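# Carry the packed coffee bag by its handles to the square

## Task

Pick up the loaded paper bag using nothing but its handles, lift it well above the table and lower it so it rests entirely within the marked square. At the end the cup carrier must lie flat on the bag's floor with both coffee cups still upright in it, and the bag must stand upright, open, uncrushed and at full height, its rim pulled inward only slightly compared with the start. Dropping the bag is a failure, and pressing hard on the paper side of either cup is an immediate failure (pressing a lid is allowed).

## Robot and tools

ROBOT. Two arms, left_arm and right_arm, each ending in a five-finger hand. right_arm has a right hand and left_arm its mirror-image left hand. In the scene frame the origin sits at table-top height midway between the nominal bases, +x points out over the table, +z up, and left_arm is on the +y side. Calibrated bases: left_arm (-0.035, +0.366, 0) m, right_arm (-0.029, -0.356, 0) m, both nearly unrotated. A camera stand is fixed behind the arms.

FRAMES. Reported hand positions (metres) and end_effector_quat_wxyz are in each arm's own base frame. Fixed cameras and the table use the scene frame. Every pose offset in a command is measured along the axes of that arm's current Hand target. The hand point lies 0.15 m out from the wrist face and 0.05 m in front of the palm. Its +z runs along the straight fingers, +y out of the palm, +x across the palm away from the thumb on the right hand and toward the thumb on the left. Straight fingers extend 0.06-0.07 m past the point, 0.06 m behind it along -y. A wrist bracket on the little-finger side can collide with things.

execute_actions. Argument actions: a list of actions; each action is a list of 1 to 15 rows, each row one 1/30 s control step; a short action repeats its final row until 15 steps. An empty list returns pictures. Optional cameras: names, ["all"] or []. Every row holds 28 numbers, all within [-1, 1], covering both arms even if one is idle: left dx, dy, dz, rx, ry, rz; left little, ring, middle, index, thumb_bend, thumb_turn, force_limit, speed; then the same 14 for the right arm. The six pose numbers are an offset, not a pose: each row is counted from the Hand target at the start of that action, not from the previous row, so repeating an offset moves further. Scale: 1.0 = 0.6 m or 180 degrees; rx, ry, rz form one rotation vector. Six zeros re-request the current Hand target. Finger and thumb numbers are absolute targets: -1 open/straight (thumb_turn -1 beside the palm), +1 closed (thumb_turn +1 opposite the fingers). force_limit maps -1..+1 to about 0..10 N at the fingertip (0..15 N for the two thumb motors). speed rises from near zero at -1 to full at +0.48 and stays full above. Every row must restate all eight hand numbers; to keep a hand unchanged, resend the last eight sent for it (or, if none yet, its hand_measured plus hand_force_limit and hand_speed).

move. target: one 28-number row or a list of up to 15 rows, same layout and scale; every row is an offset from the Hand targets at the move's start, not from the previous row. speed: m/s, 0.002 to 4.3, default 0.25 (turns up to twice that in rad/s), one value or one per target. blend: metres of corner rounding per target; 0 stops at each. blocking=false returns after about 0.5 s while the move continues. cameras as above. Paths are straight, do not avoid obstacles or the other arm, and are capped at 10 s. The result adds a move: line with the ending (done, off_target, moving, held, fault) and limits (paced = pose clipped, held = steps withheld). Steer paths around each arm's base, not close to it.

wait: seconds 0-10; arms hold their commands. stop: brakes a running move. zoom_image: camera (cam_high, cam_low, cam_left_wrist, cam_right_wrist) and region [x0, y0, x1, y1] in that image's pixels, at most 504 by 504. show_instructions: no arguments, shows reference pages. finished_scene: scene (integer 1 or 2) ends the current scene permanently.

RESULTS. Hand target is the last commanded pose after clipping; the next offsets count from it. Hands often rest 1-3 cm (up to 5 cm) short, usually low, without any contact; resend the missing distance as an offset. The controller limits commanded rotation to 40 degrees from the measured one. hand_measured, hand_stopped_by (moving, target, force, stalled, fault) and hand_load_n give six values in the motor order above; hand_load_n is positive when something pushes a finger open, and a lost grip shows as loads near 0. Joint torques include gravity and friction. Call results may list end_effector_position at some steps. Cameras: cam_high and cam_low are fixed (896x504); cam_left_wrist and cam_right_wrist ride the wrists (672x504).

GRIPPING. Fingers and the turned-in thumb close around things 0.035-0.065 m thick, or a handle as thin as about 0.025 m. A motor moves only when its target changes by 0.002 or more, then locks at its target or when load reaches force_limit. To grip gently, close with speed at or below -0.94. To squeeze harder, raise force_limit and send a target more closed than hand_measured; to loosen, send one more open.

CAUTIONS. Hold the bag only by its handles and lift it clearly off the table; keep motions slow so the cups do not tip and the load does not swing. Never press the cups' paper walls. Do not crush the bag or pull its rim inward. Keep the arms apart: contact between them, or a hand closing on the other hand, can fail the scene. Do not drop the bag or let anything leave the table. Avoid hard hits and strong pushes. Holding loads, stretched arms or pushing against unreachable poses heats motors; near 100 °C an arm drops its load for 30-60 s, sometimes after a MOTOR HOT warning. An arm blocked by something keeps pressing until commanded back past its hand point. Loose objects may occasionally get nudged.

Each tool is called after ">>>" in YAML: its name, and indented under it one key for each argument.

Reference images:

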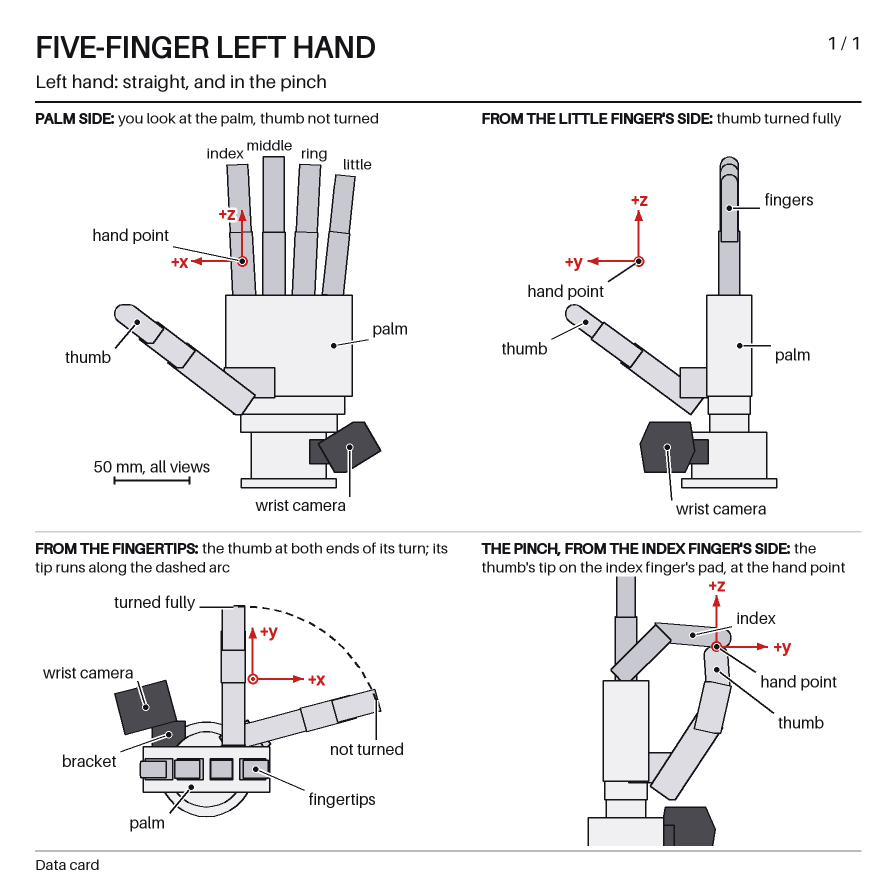

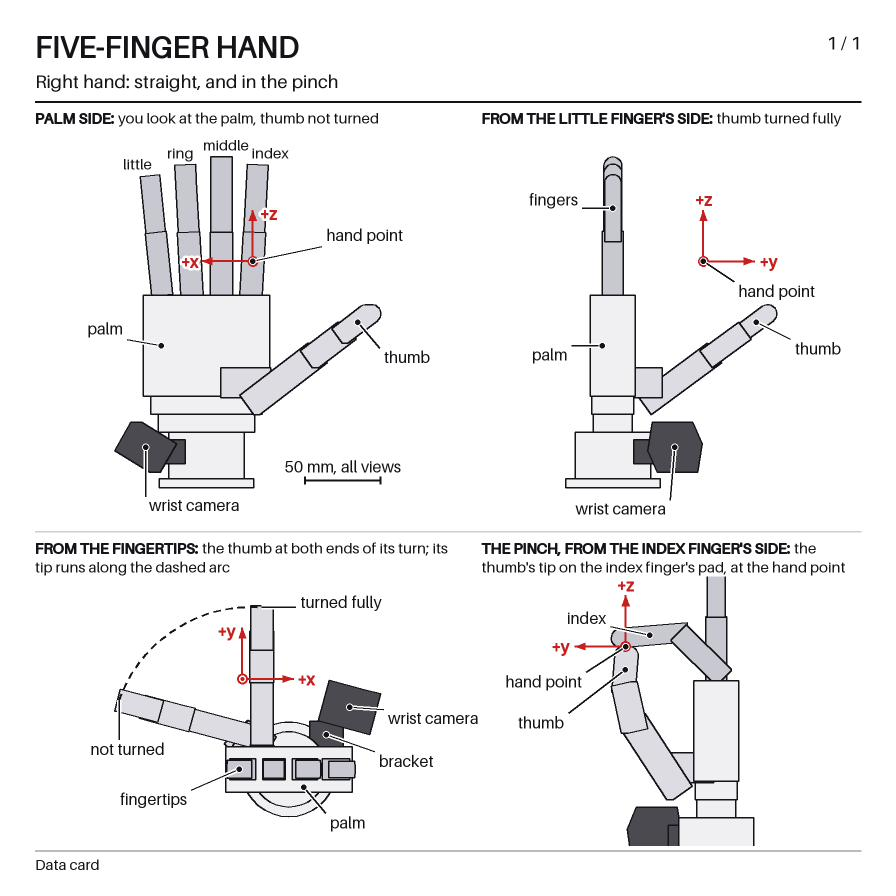

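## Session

>>> execute_actions:
  actions: []

>>> zoom_image:
  camera: "cam_high"
  region: [250, 50, 650, 350]

Scene clock: 0.00 s.
left_arm: end_effector_position=(+0.8069, -0.2775, +0.1587) hand_measured=(-1.000, -1.000, -1.000, -1.000, -1.000, -1.000) hand_load_n=(+0.0, +0.0, +0.0, +0.0, +0.0, +0.0) hand_stopped_by=(target, target, target, target, target, target) hand_force_limit=0.00 hand_speed=-0.80 end_effector_quat_wxyz=(+0.302, +0.247, +0.916, +0.092) | right_arm: end_effector_position=(+0.7032, +0.1491, +0.1518) hand_measured=(-1.000, -1.000, -1.000, -1.000, -1.000, -1.000) hand_load_n=(+0.0, +0.0, +0.0, +0.0, +0.0, +0.0) hand_stopped_by=(target, target, target, target, target, target) hand_force_limit=0.00 hand_speed=-0.80 end_effector_quat_wxyz=(+0.333, -0.038, +0.920, +0.202)
Joint positions: left_arm=[-0.468 2.423 2.54 -1.107 -0.291 1.717] | right_arm=[0.034 1.839 1.363 -0.375 -0.386 1.668]
Joint velocities: within noise
Joint torques (N m): no reading
Motor temperatures (°C): left_arm=[29 31 31 30 27 26] | right_arm=[29 29 35 29 30 29]
Heat: left arm: hottest shoulder 31 °C; right arm: hottest elbow 35 °C.
Hand target: left_arm +0.8113, -0.2797, +0.1669; +0.312, +0.245, +0.914, +0.090 | right_arm +0.7109, +0.1493, +0.1595; +0.342, -0.040, +0.917, +0.202
camera_calibration:
cam_left_wrist: T_world_to_cam=[[-0.559354, -0.71127, -0.425697, 0.320528], [-0.791918, 0.61027, 0.020896, 0.806075], [0.244928, 0.348805, -0.904624, 0.159663], [0, 0, 0, 1]] pos_world=[0.778528, -0.319633, 0.264039]
cam_right_wrist: T_world_to_cam=[[-0.374265, 0.911965, 0.168064, 0.104006], [0.303033, -0.051008, 0.951614, -0.347938], [0.876411, 0.407085, -0.257265, -0.522768], [0, 0, 0, 1]] pos_world=[0.602522, 0.100213, 0.179133]

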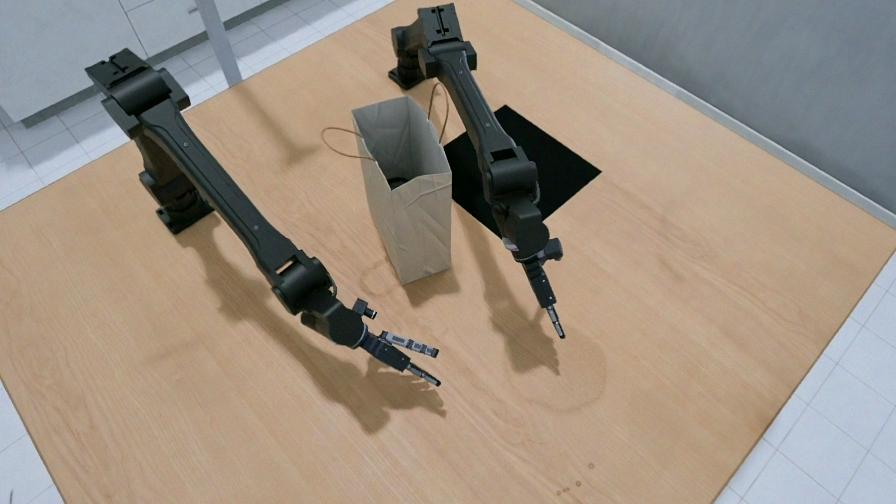

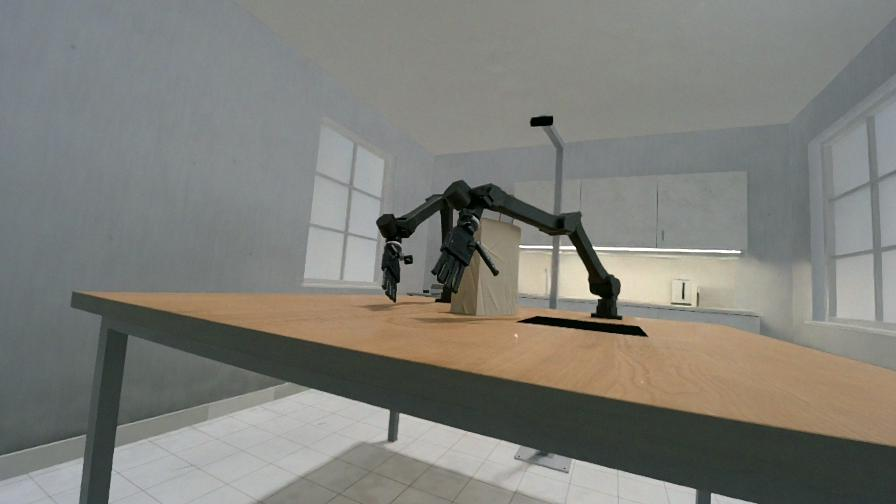

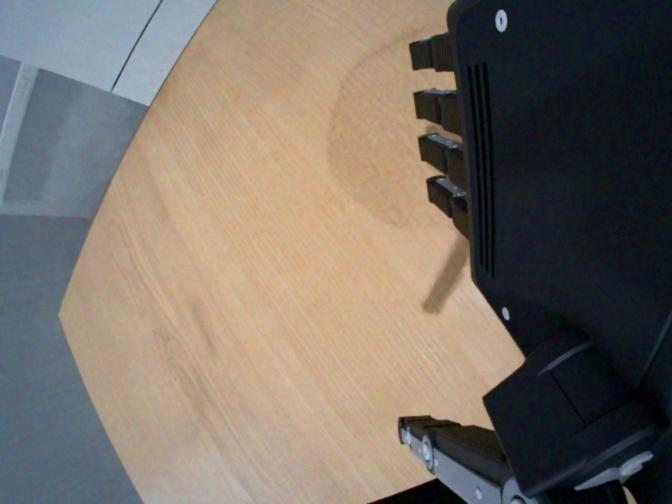

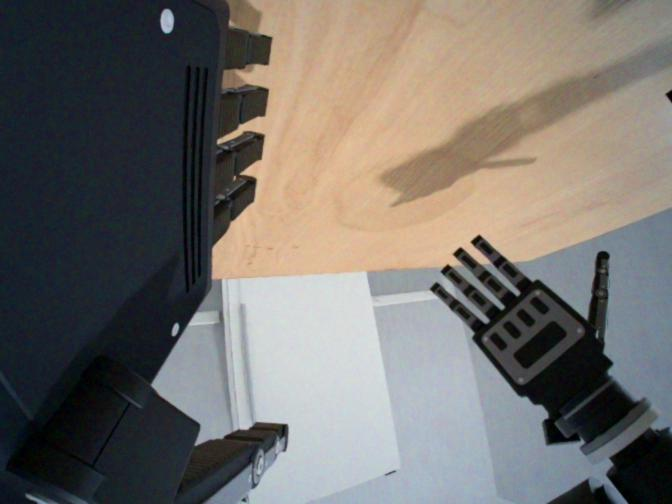

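Scaled by 1.260 from the camera's 896x504 image, which has a finer 1280x720 frame.

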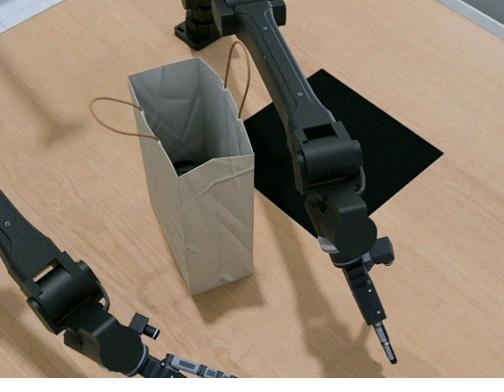

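>>> zoom_image:
  camera: "cam_high"
  region: [310, 60, 480, 230]

>>> zoom_image:
  camera: "cam_low"
  region: [400, 160, 680, 360]

Scaled by 2.965 from the camera's 896x504 image, which has a finer 1280x720 frame.

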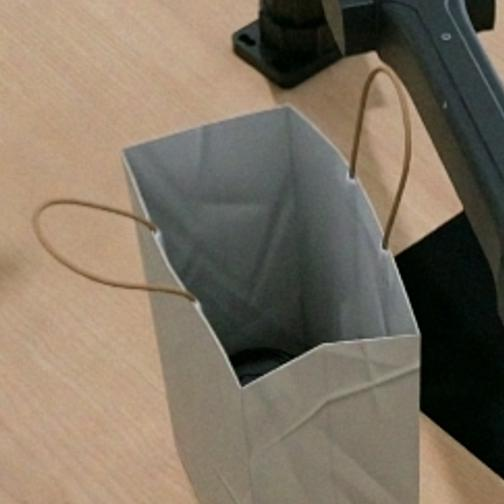

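Scaled by 1.800 from the camera's 896x504 image, which has a finer 1280x720 frame.

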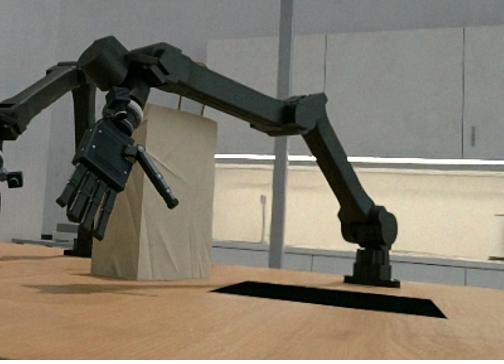

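>>> move:
  target:
    - [0,0,0,0,0,0,-1,-1,-1,-1,-1,-1,0.0,-0.8, 0.051,-0.4155,-0.719,0,0,0,-1,-1,-1,-1,-1,-1,0.0,-0.8]
    - [0.2908,0.2477,-0.5867,0.1507,0.0665,-0.13,-1,-1,-1,-1,-1,-1,0.0,-0.8, 0.051,-0.4155,-0.719,0,0,0,-1,-1,-1,-1,-1,-1,0.0,-0.8]
    - [0.3648,0.0548,-0.9248,0.1507,0.0665,-0.13,-1,-1,-1,-1,-1,-1,0.0,-0.8, 0.051,-0.4155,-0.719,0,0,0,-1,-1,-1,-1,-1,-1,0.0,-0.8]
  blend: 0.04
  cameras: ["all"]

>>> zoom_image:
  camera: "cam_high"
  region: [280, 50, 500, 300]

>>> zoom_image:
  camera: "cam_low"
  region: [400, 160, 600, 340]

Scene clock: 70.67 s.
left_arm: end_effector_position=(+0.3365, -0.1439, +0.5085) hand_measured=(-1.000, -1.000, -1.000, -1.000, -1.000, -1.000) hand_load_n=(+0.0, +0.0, +0.0, +0.0, +0.0, +0.0) hand_stopped_by=(target, target, target, target, target, target) hand_force_limit=0.00 hand_speed=-0.80 end_effector_quat_wxyz=(+0.245, +0.108, +0.946, -0.185) | right_arm: end_effector_position=(+0.4704, -0.2397, +0.3411) hand_measured=(-1.000, -1.000, -1.000, -1.000, -1.000, -1.000) hand_load_n=(+0.0, +0.0, +0.0, +0.0, +0.0, +0.0) hand_stopped_by=(target, target, target, target, target, target) hand_force_limit=0.00 hand_speed=-0.80 end_effector_quat_wxyz=(+0.334, -0.032, +0.918, +0.211)
Joint positions: left_arm=[-0.439 1.234 1.948 -1.687 0.185 1.302] | right_arm=[-0.825 1.629 1.633 -1.421 -0.801 0.74]
Joint torques (N m): left_arm=[-1.85 -6.83 7.04 0.51 0.08 -0.09] | right_arm=[-0.73 -14.8 13.91 0.29 -0.59 0.01]
Motor temperatures (°C): left_arm=[29 37 38 30 27 26] | right_arm=[29 35 41 29 30 29]
Heat: left arm: hottest elbow 38 °C; right arm: hottest elbow 41 °C.
Hand target: left_arm +0.3336, -0.1476, +0.5002; +0.162, +0.111, +0.966, -0.165 | right_arm +0.4770, -0.2482, +0.3502; +0.341, -0.040, +0.917, +0.202
Off the commanded pose: left_arm 0.010 m, 10 deg | right_arm 0.014 m, 2 deg.
joint sent to its limit (left arm) — joint 4 (wrist pitch), lower limit. The joint targets are off in orientation, not in position.
move: off_target (left_arm, right_arm)
camera_calibration:
cam_left_wrist: T_world_to_cam=[[-0.497361, -0.850562, 0.17081, -0.0428941], [-0.867531, 0.486554, -0.103225, 0.415381], [0.0046912, -0.199523, -0.979882, 0.584949], [0, 0, 0, 1]] pos_world=[0.336278, -0.121879, 0.623385]
cam_right_wrist: T_world_to_cam=[[-0.369901, 0.910027, 0.187144, 0.330578], [0.301897, -0.0727669, 0.950559, -0.481604], [0.878653, 0.408111, -0.247818, -0.115796], [0, 0, 0, 1]] pos_world=[0.36942, -0.288623, 0.367232]

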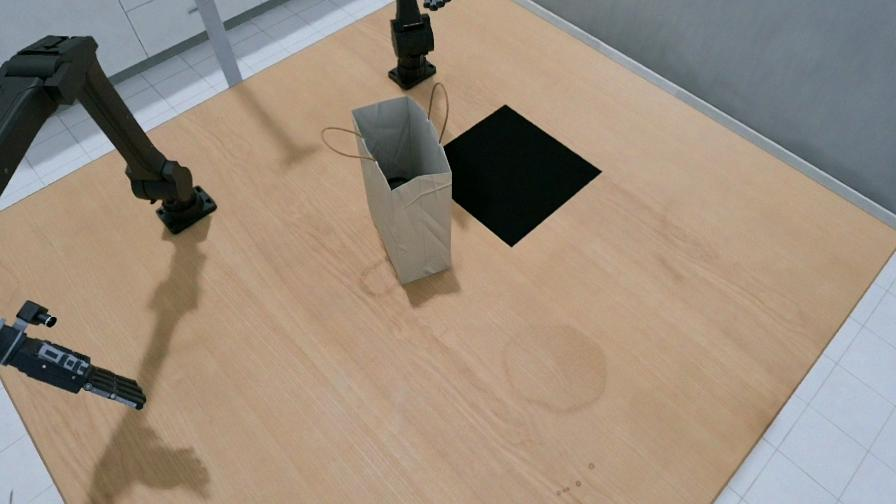

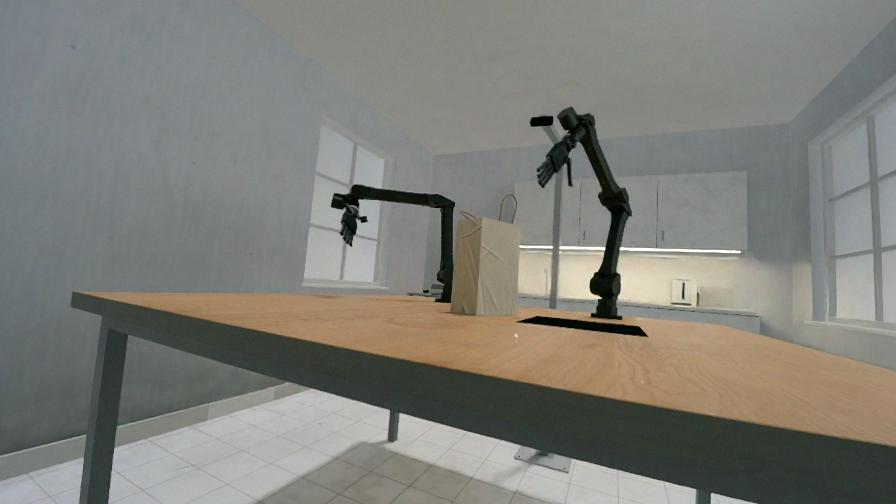

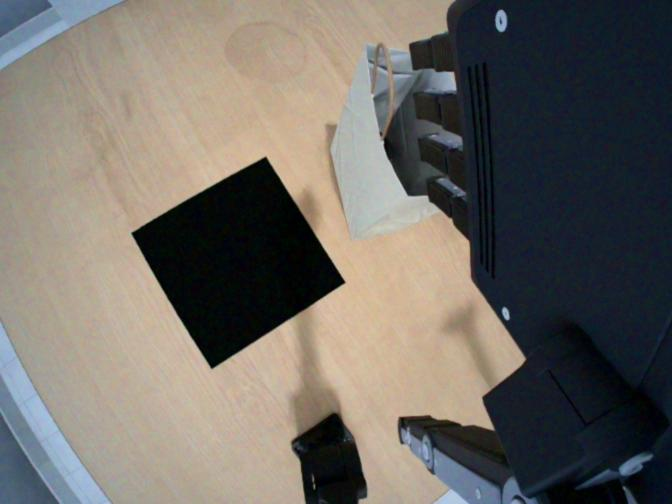

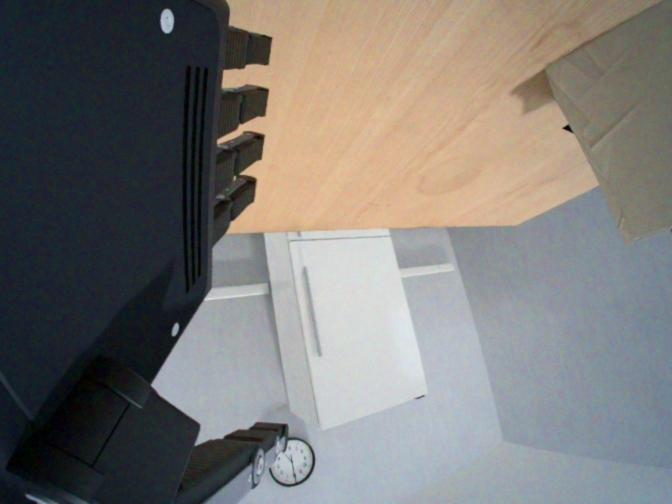

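Scaled by 2.016 from the camera's 896x504 image, which has a finer 1280x720 frame.

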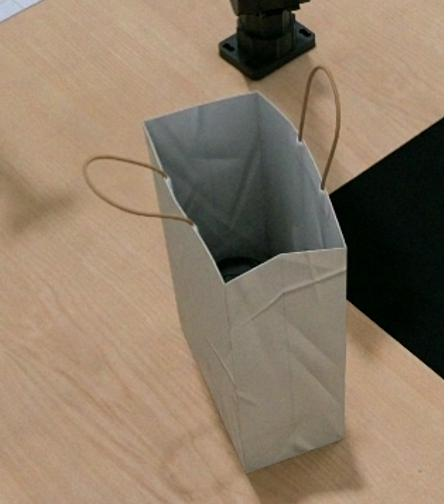

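Scaled by 2.520 from the camera's 896x504 image, which has a finer 1280x720 frame.

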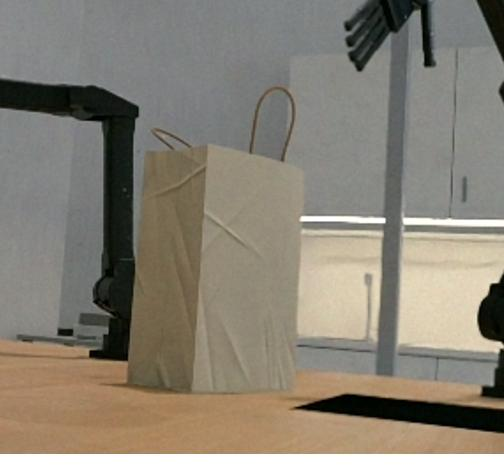

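>>> zoom_image:
  camera: "cam_left_wrist"
  region: [310, 20, 470, 250]

Scaled by 2.191 from the camera's 672x504 image, which has a finer 960x720 frame.

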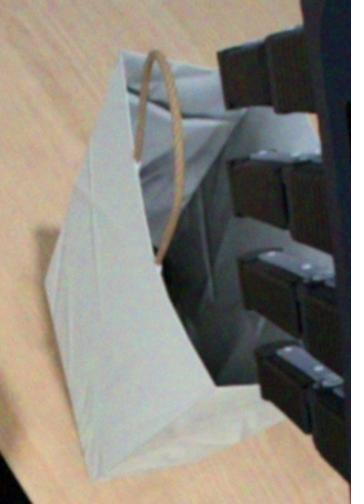

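>>> move:
  target:
    - [0.1948,-0.317,0.0608,0,0,0,-1,-1,-1,-1,-1,-1,0.0,-0.8, 0,0,0,0,0,0,-1,-1,-1,-1,-1,-1,0.0,-0.8]
    - [0.1357,-0.5547,0.2153,0,0,0,-1,-1,-1,-1,-1,-1,0.0,-0.8, 0,0,0,0,0,0,-1,-1,-1,-1,-1,-1,0.0,-0.8]
    - [-0.042,-0.4852,0.3378,0,0,0,-1,-1,-1,-1,-1,-1,0.0,-0.8, 0,0,0,0,0,0,-1,-1,-1,-1,-1,-1,0.0,-0.8]
  blend: 0.04
  speed: [0.25,0.25,0.15]
  cameras: ["cam_high","cam_low","cam_left_wrist"]

>>> zoom_image:
  camera: "cam_high"
  region: [260, 0, 480, 220]

>>> zoom_image:
  camera: "cam_low"
  region: [400, 120, 580, 300]

Scene clock: 91.13 s.
left_arm: end_effector_position=(+0.3271, -0.4882, +0.3979) hand_measured=(-1.000, -1.000, -1.000, -1.000, -1.000, -1.000) hand_load_n=(+0.0, +0.0, +0.0, +0.0, +0.0, +0.0) hand_stopped_by=(target, target, target, target, target, target) hand_force_limit=0.00 hand_speed=-0.80 end_effector_quat_wxyz=(+0.153, +0.109, +0.970, -0.153) | right_arm: end_effector_position=(+0.4704, -0.2397, +0.3411) hand_measured=(-1.000, -1.000, -1.000, -1.000, -1.000, -1.000) hand_load_n=(+0.0, +0.0, +0.0, +0.0, +0.0, +0.0) hand_stopped_by=(target, target, target, target, target, target) hand_force_limit=0.00 hand_speed=-0.80 end_effector_quat_wxyz=(+0.334, -0.032, +0.918, +0.211)
Joint positions: left_arm=[-1.033 1.899 2.45 -1.689 -0.057 0.774] | right_arm=[-0.825 1.629 1.633 -1.421 -0.801 0.74]
Joint torques (N m): left_arm=[0.03 -18.49 13.19 0.42 0.14 0.16] | right_arm=[-0.73 -14.74 13.89 0.28 -0.59 0.01]
Heat: left arm: hottest elbow 37 °C; right arm: hottest elbow 44 °C.
Hand target: left_arm +0.3346, -0.4917, +0.4102; +0.162, +0.112, +0.966, -0.165 | right_arm +0.4770, -0.2482, +0.3502; +0.341, -0.040, +0.917, +0.202
Off the commanded pose: left_arm 0.015 m, 2 deg | right_arm 0.014 m, 2 deg.
move: off_target (left_arm, right_arm)
camera_calibration:
cam_left_wrist: T_world_to_cam=[[-0.479054, -0.858711, 0.181996, -0.335957], [-0.860586, 0.500304, 0.0953297, 0.488795], [-0.172914, -0.110955, -0.978667, 0.508869], [0, 0, 0, 1]] pos_world=[0.347699, -0.476574, 0.512559]
Images, in order (width x height): cam_high 896x504, cam_low 896x504, cam_left_wrist 672x504.

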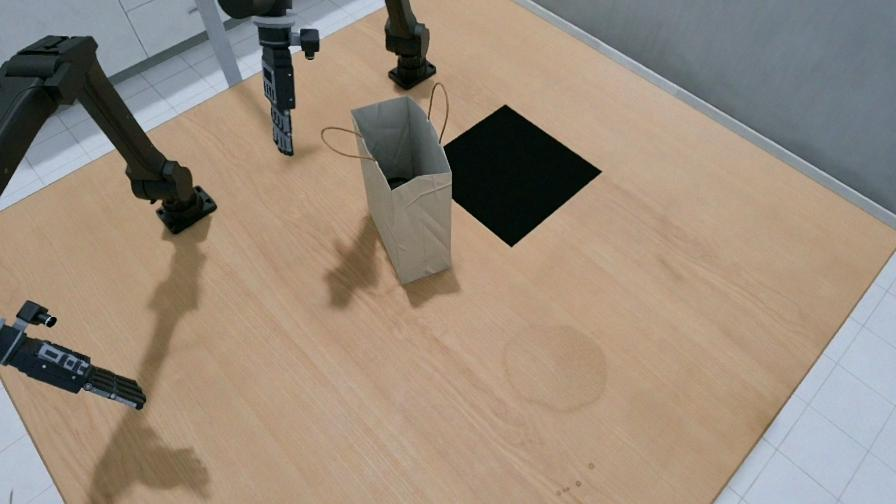

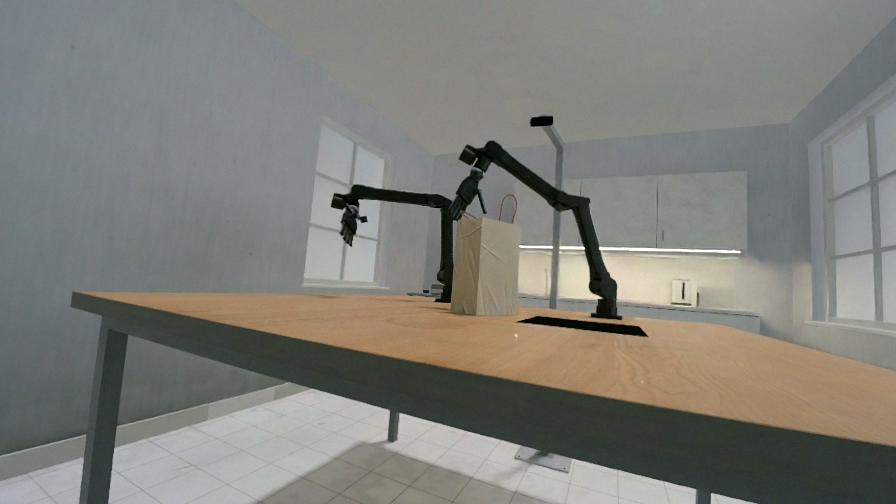

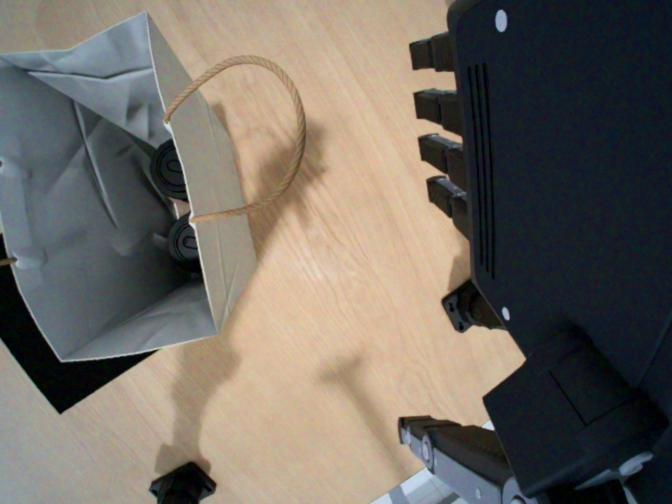

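Scaled by 2.291 from the camera's 896x504 image, which has a finer 1280x720 frame.

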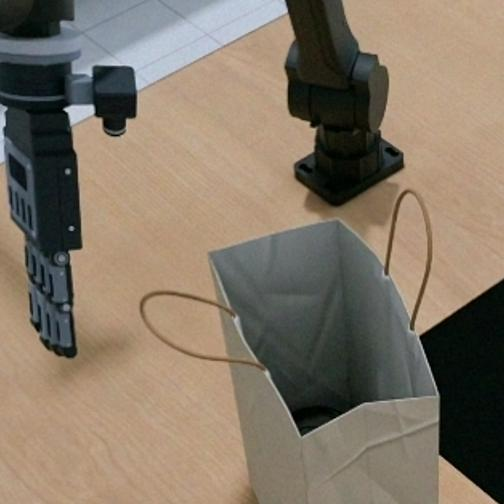

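Scaled by 2.800 from the camera's 896x504 image, which has a finer 1280x720 frame.

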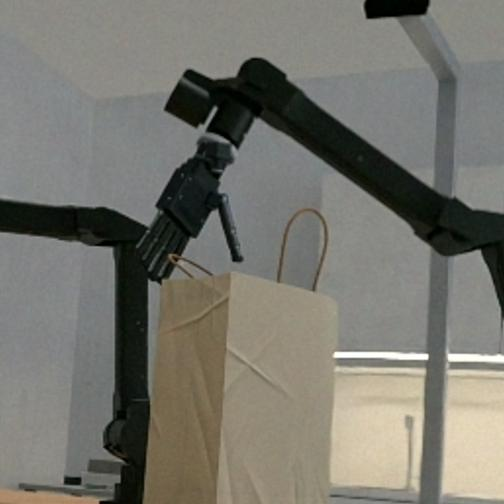

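>>> move:
  target:
    - [-0.063,0.0184,0.0189,0,0,0,-1,-1,-1,-1,-1,-1,0.0,-0.8, 0,0,0,0,0,0,-1,-1,-1,-1,-1,-1,0.0,-0.8]
    - [-0.0383,0.0563,0.0644,0,0,0,-1,-1,-1,-1,-1,-1,0.0,-0.8, 0,0,0,0,0,0,-1,-1,-1,-1,-1,-1,0.0,-0.8]
  blend: 0.01
  speed: 0.1
  cameras: ["cam_high","cam_low","cam_left_wrist"]

>>> zoom_image:
  camera: "cam_high"
  region: [280, 20, 480, 200]

>>> zoom_image:
  camera: "cam_low"
  region: [420, 160, 560, 300]

>>> zoom_image:
  camera: "cam_left_wrist"
  region: [60, 0, 500, 400]

Scene clock: 98.83 s.
left_arm: end_effector_position=(+0.3685, -0.4814, +0.3738) hand_measured=(-1.000, -1.000, -1.000, -1.000, -1.000, -1.000) hand_load_n=(+0.0, +0.0, +0.0, +0.0, +0.0, +0.0) hand_stopped_by=(target, target, target, target, target, target) hand_force_limit=0.00 hand_speed=-0.80 end_effector_quat_wxyz=(+0.158, +0.111, +0.968, -0.161) | right_arm: end_effector_position=(+0.4704, -0.2397, +0.3411) hand_measured=(-1.000, -1.000, -1.000, -1.000, -1.000, -1.000) hand_load_n=(+0.0, +0.0, +0.0, +0.0, +0.0, +0.0) hand_stopped_by=(target, target, target, target, target, target) hand_force_limit=0.00 hand_speed=-0.80 end_effector_quat_wxyz=(+0.334, -0.032, +0.918, +0.211)
Joint positions: left_arm=[-0.964 1.887 2.356 -1.585 -0.024 0.84] | right_arm=[-0.825 1.629 1.633 -1.421 -0.801 0.74]
Joint torques (N m): left_arm=[0.44 -20.84 7.9 1.57 0.16 0.15] | right_arm=[-0.79 -14.74 13.9 0.31 -0.59 0.01]
Heat: left arm: hottest elbow 37 °C; right arm: hottest elbow 45 °C.
Hand target: left_arm +0.3755, -0.4780, +0.3742; +0.162, +0.112, +0.966, -0.165 | right_arm +0.4770, -0.2482, +0.3502; +0.341, -0.040, +0.917, +0.202
Off the commanded pose: left_arm 0.008 m, 1 deg | right_arm 0.014 m, 2 deg.
move: off_target (right_arm)
camera_calibration:
cam_left_wrist: T_world_to_cam=[[-0.484737, -0.853252, 0.192333, -0.305045], [-0.858924, 0.505888, 0.0795388, 0.531332], [-0.165166, -0.126644, -0.978101, 0.482502], [0, 0, 0, 1]] pos_world=[0.3882, -0.467968, 0.488344]
Images, in order (width x height): cam_high 896x504, cam_low 896x504, cam_left_wrist 672x504.

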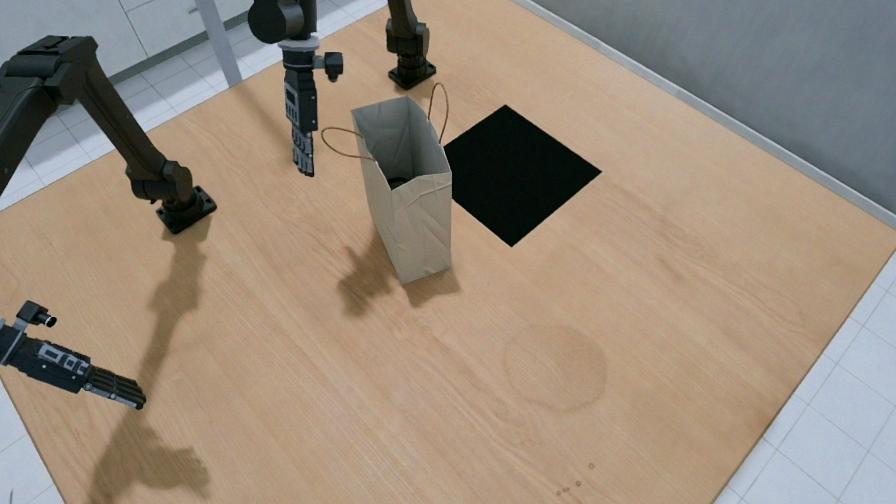

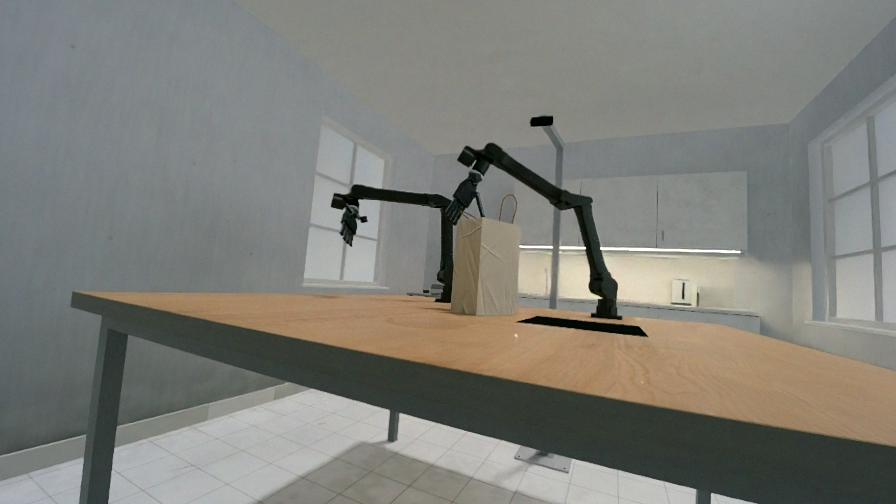

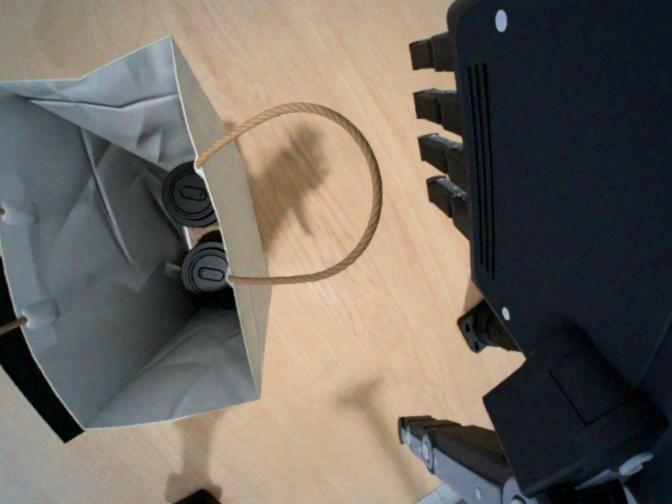

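Scaled by 2.520 from the camera's 896x504 image, which has a finer 1280x720 frame.

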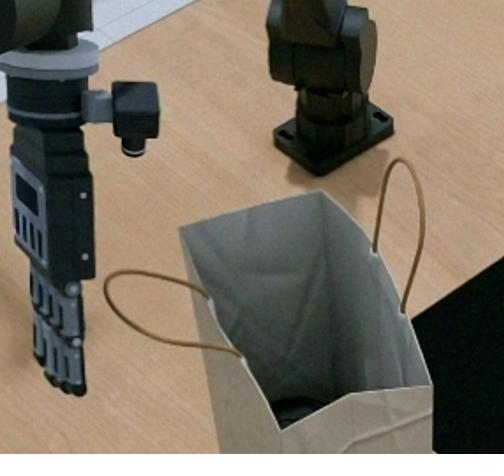

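Scaled by 3.600 from the camera's 896x504 image, which has a finer 1280x720 frame.

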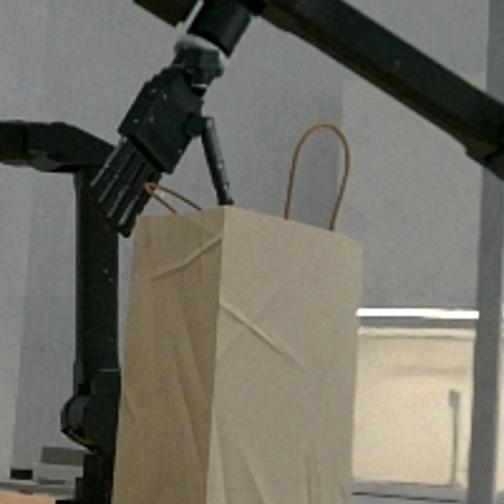

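Scaled by 1.145 from the camera's 672x504 image, which has a finer 960x720 frame.

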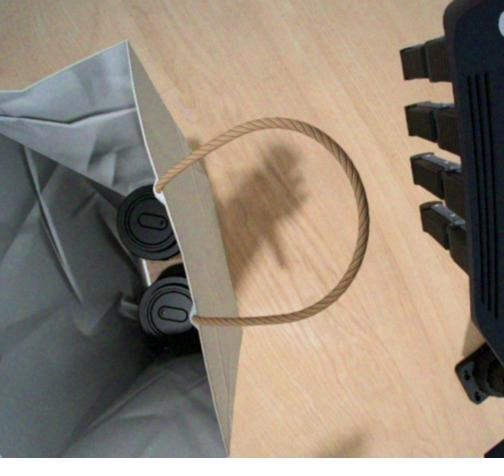

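>>> move:
  target: [-0.006,0.0,0.012,0,0,0,-1,-1,-1,-1,-1,-1,0.0,-0.8, 0,0,0,0,0,0,-1,-1,-1,-1,-1,-1,0.0,-0.8]
  speed: 0.1
  cameras: []

>>> move:
  target: [0,0,0,0,0,0,-1,0.2,0.2,0.2,-1,-1,-0.2,-0.3, 0,0,0,0,0,0,-1,-1,-1,-1,-1,-1,0.0,-0.8]
  speed: 0.1
  cameras: ["cam_high","cam_low","cam_left_wrist"]

>>> zoom_image:
  camera: "cam_low"
  region: [420, 160, 560, 300]

>>> zoom_image:
  camera: "cam_left_wrist"
  region: [60, 0, 500, 400]

Scene clock: 110.83 s.
left_arm: end_effector_position=(+0.3715, -0.4823, +0.3742) hand_measured=(-1.000, -1.000, -1.000, -1.000, -1.000, -1.000) hand_load_n=(+0.0, +0.0, +0.0, +0.0, +0.0, +0.0) hand_stopped_by=(target, target, target, target, target, target) hand_force_limit=0.00 hand_speed=-0.80 end_effector_quat_wxyz=(+0.160, +0.111, +0.967, -0.165) | right_arm: end_effector_position=(+0.4704, -0.2397, +0.3411) hand_measured=(-1.000, -1.000, -1.000, -1.000, -1.000, -1.000) hand_load_n=(+0.0, +0.0, +0.0, +0.0, +0.0, +0.0) hand_stopped_by=(target, target, target, target, target, target) hand_force_limit=0.00 hand_speed=-0.80 end_effector_quat_wxyz=(+0.334, -0.032, +0.918, +0.211)
Joint positions: left_arm=[-0.961 1.887 2.356 -1.576 -0.022 0.843] | right_arm=[-0.825 1.629 1.633 -1.421 -0.801 0.74]
Joint torques (N m): left_arm=[0.67 -20.01 8.1 1.58 0.16 0.15] | right_arm=[-0.73 -14.68 13.9 0.29 -0.58 0.02]
Motor temperatures (°C): left_arm=[29 35 37 30 27 26] | right_arm=[29 34 46 29 30 29]
Heat: left arm: hottest elbow 37 °C; right arm: hottest elbow 46 °C.
Hand target: left_arm +0.3809, -0.4811, +0.3690; +0.162, +0.111, +0.966, -0.165 | right_arm +0.4770, -0.2482, +0.3502; +0.341, -0.040, +0.917, +0.202
Off the commanded pose: left_arm 0.011 m, 0 deg | right_arm 0.014 m, 2 deg.
move: off_target (left_arm, right_arm)
No camera images: "cameras" was empty.

Scene clock: 111.73 s.
left_arm: end_effector_position=(+0.3716, -0.4823, +0.3742) hand_measured=(-1.000, +0.200, +0.200, +0.200, -1.000, -1.000) hand_load_n=(+0.0, +0.5, +0.0, +0.0, +0.0, +0.0) hand_stopped_by=(target, target, target, target, target, target) hand_force_limit=-0.20 hand_speed=-0.30 end_effector_quat_wxyz=(+0.160, +0.111, +0.967, -0.165) | right_arm: end_effector_position=(+0.4704, -0.2397, +0.3411) hand_measured=(-1.000, -1.000, -1.000, -1.000, -1.000, -1.000) hand_load_n=(+0.0, +0.5, +0.0, +0.0, +0.0, +0.0) hand_stopped_by=(target, target, target, target, target, target) hand_force_limit=0.00 hand_speed=-0.80 end_effector_quat_wxyz=(+0.334, -0.032, +0.918, +0.211)
Joint positions: left_arm=[-0.96 1.887 2.356 -1.576 -0.021 0.844] | right_arm=[-0.825 1.629 1.633 -1.421 -0.801 0.74]
Joint torques (N m): left_arm=[0.5 -19.9 8.13 1.57 0.13 0.14] | right_arm=[-0.79 -14.74 13.91 0.27 -0.59 0.02]
Heat: left arm: hottest elbow 37 °C; right arm: hottest elbow 46 °C.
Hand target: left_arm +0.3809, -0.4811, +0.3690; +0.162, +0.111, +0.966, -0.165 | right_arm +0.4770, -0.2482, +0.3502; +0.341, -0.040, +0.917, +0.202
Off the commanded pose: left_arm 0.011 m, 0 deg | right_arm 0.014 m, 2 deg.
move: off_target (left_arm, right_arm)
camera_calibration:
cam_left_wrist: T_world_to_cam=[[-0.486627, -0.851191, 0.196643, -0.304346], [-0.858705, 0.507452, 0.0715469, 0.538136], [-0.160687, -0.134042, -0.977861, 0.477973], [0, 0, 0, 1]] pos_world=[0.3908, -0.468067, 0.488737]
Images, in order (width x height): cam_high 896x504, cam_low 896x504, cam_left_wrist 672x504.

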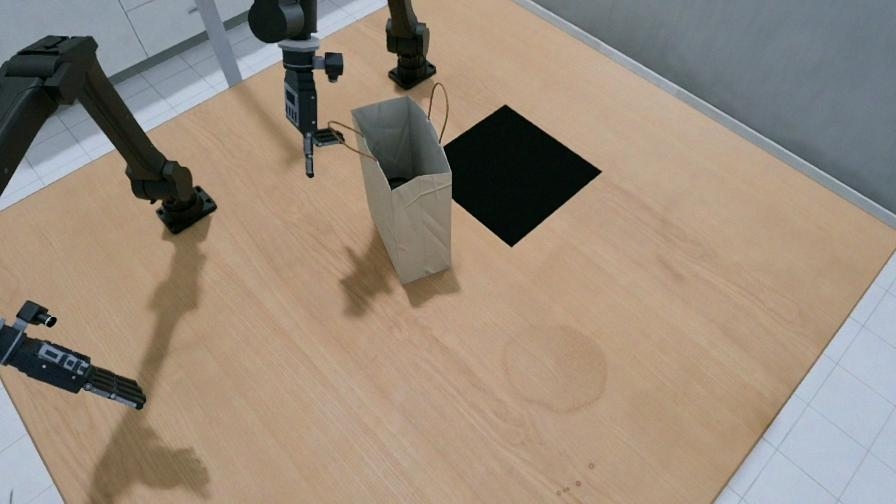

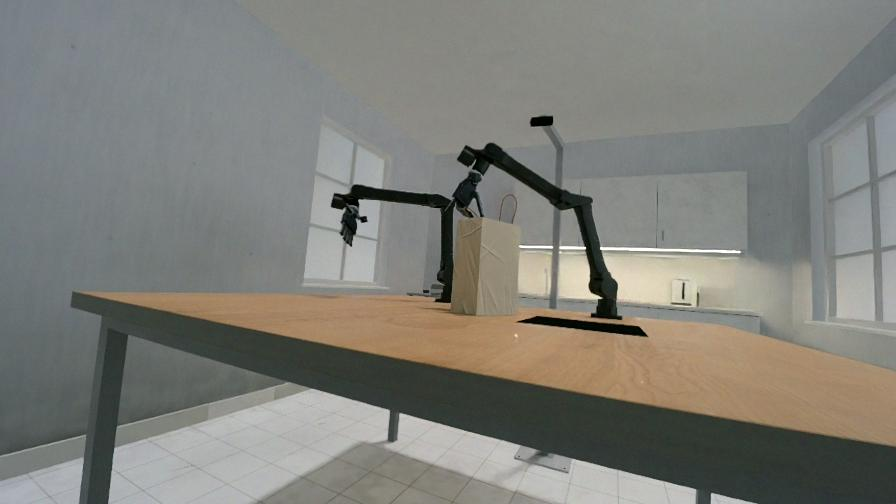

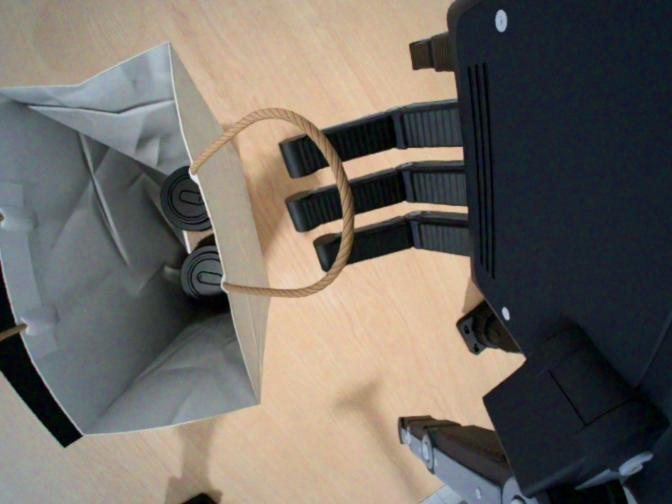

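Scaled by 3.600 from the camera's 896x504 image, which has a finer 1280x720 frame.

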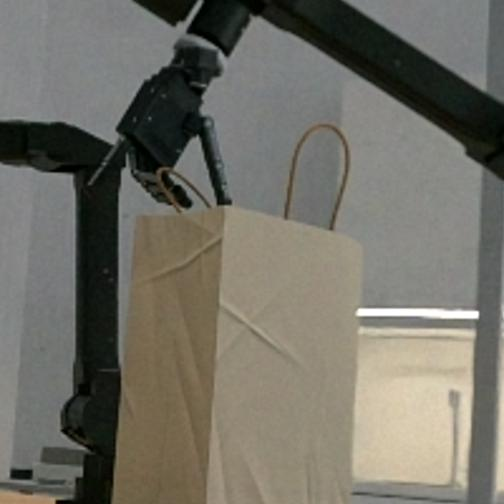

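Scaled by 1.145 from the camera's 672x504 image, which has a finer 960x720 frame.

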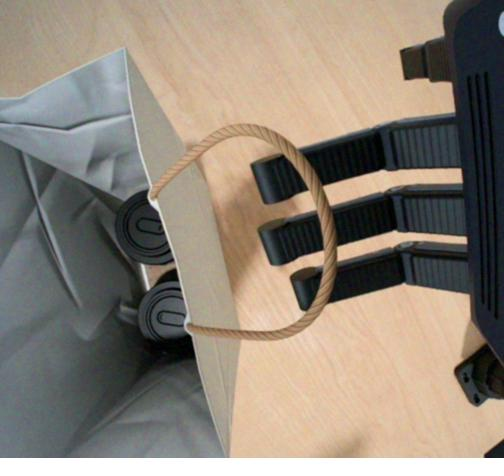

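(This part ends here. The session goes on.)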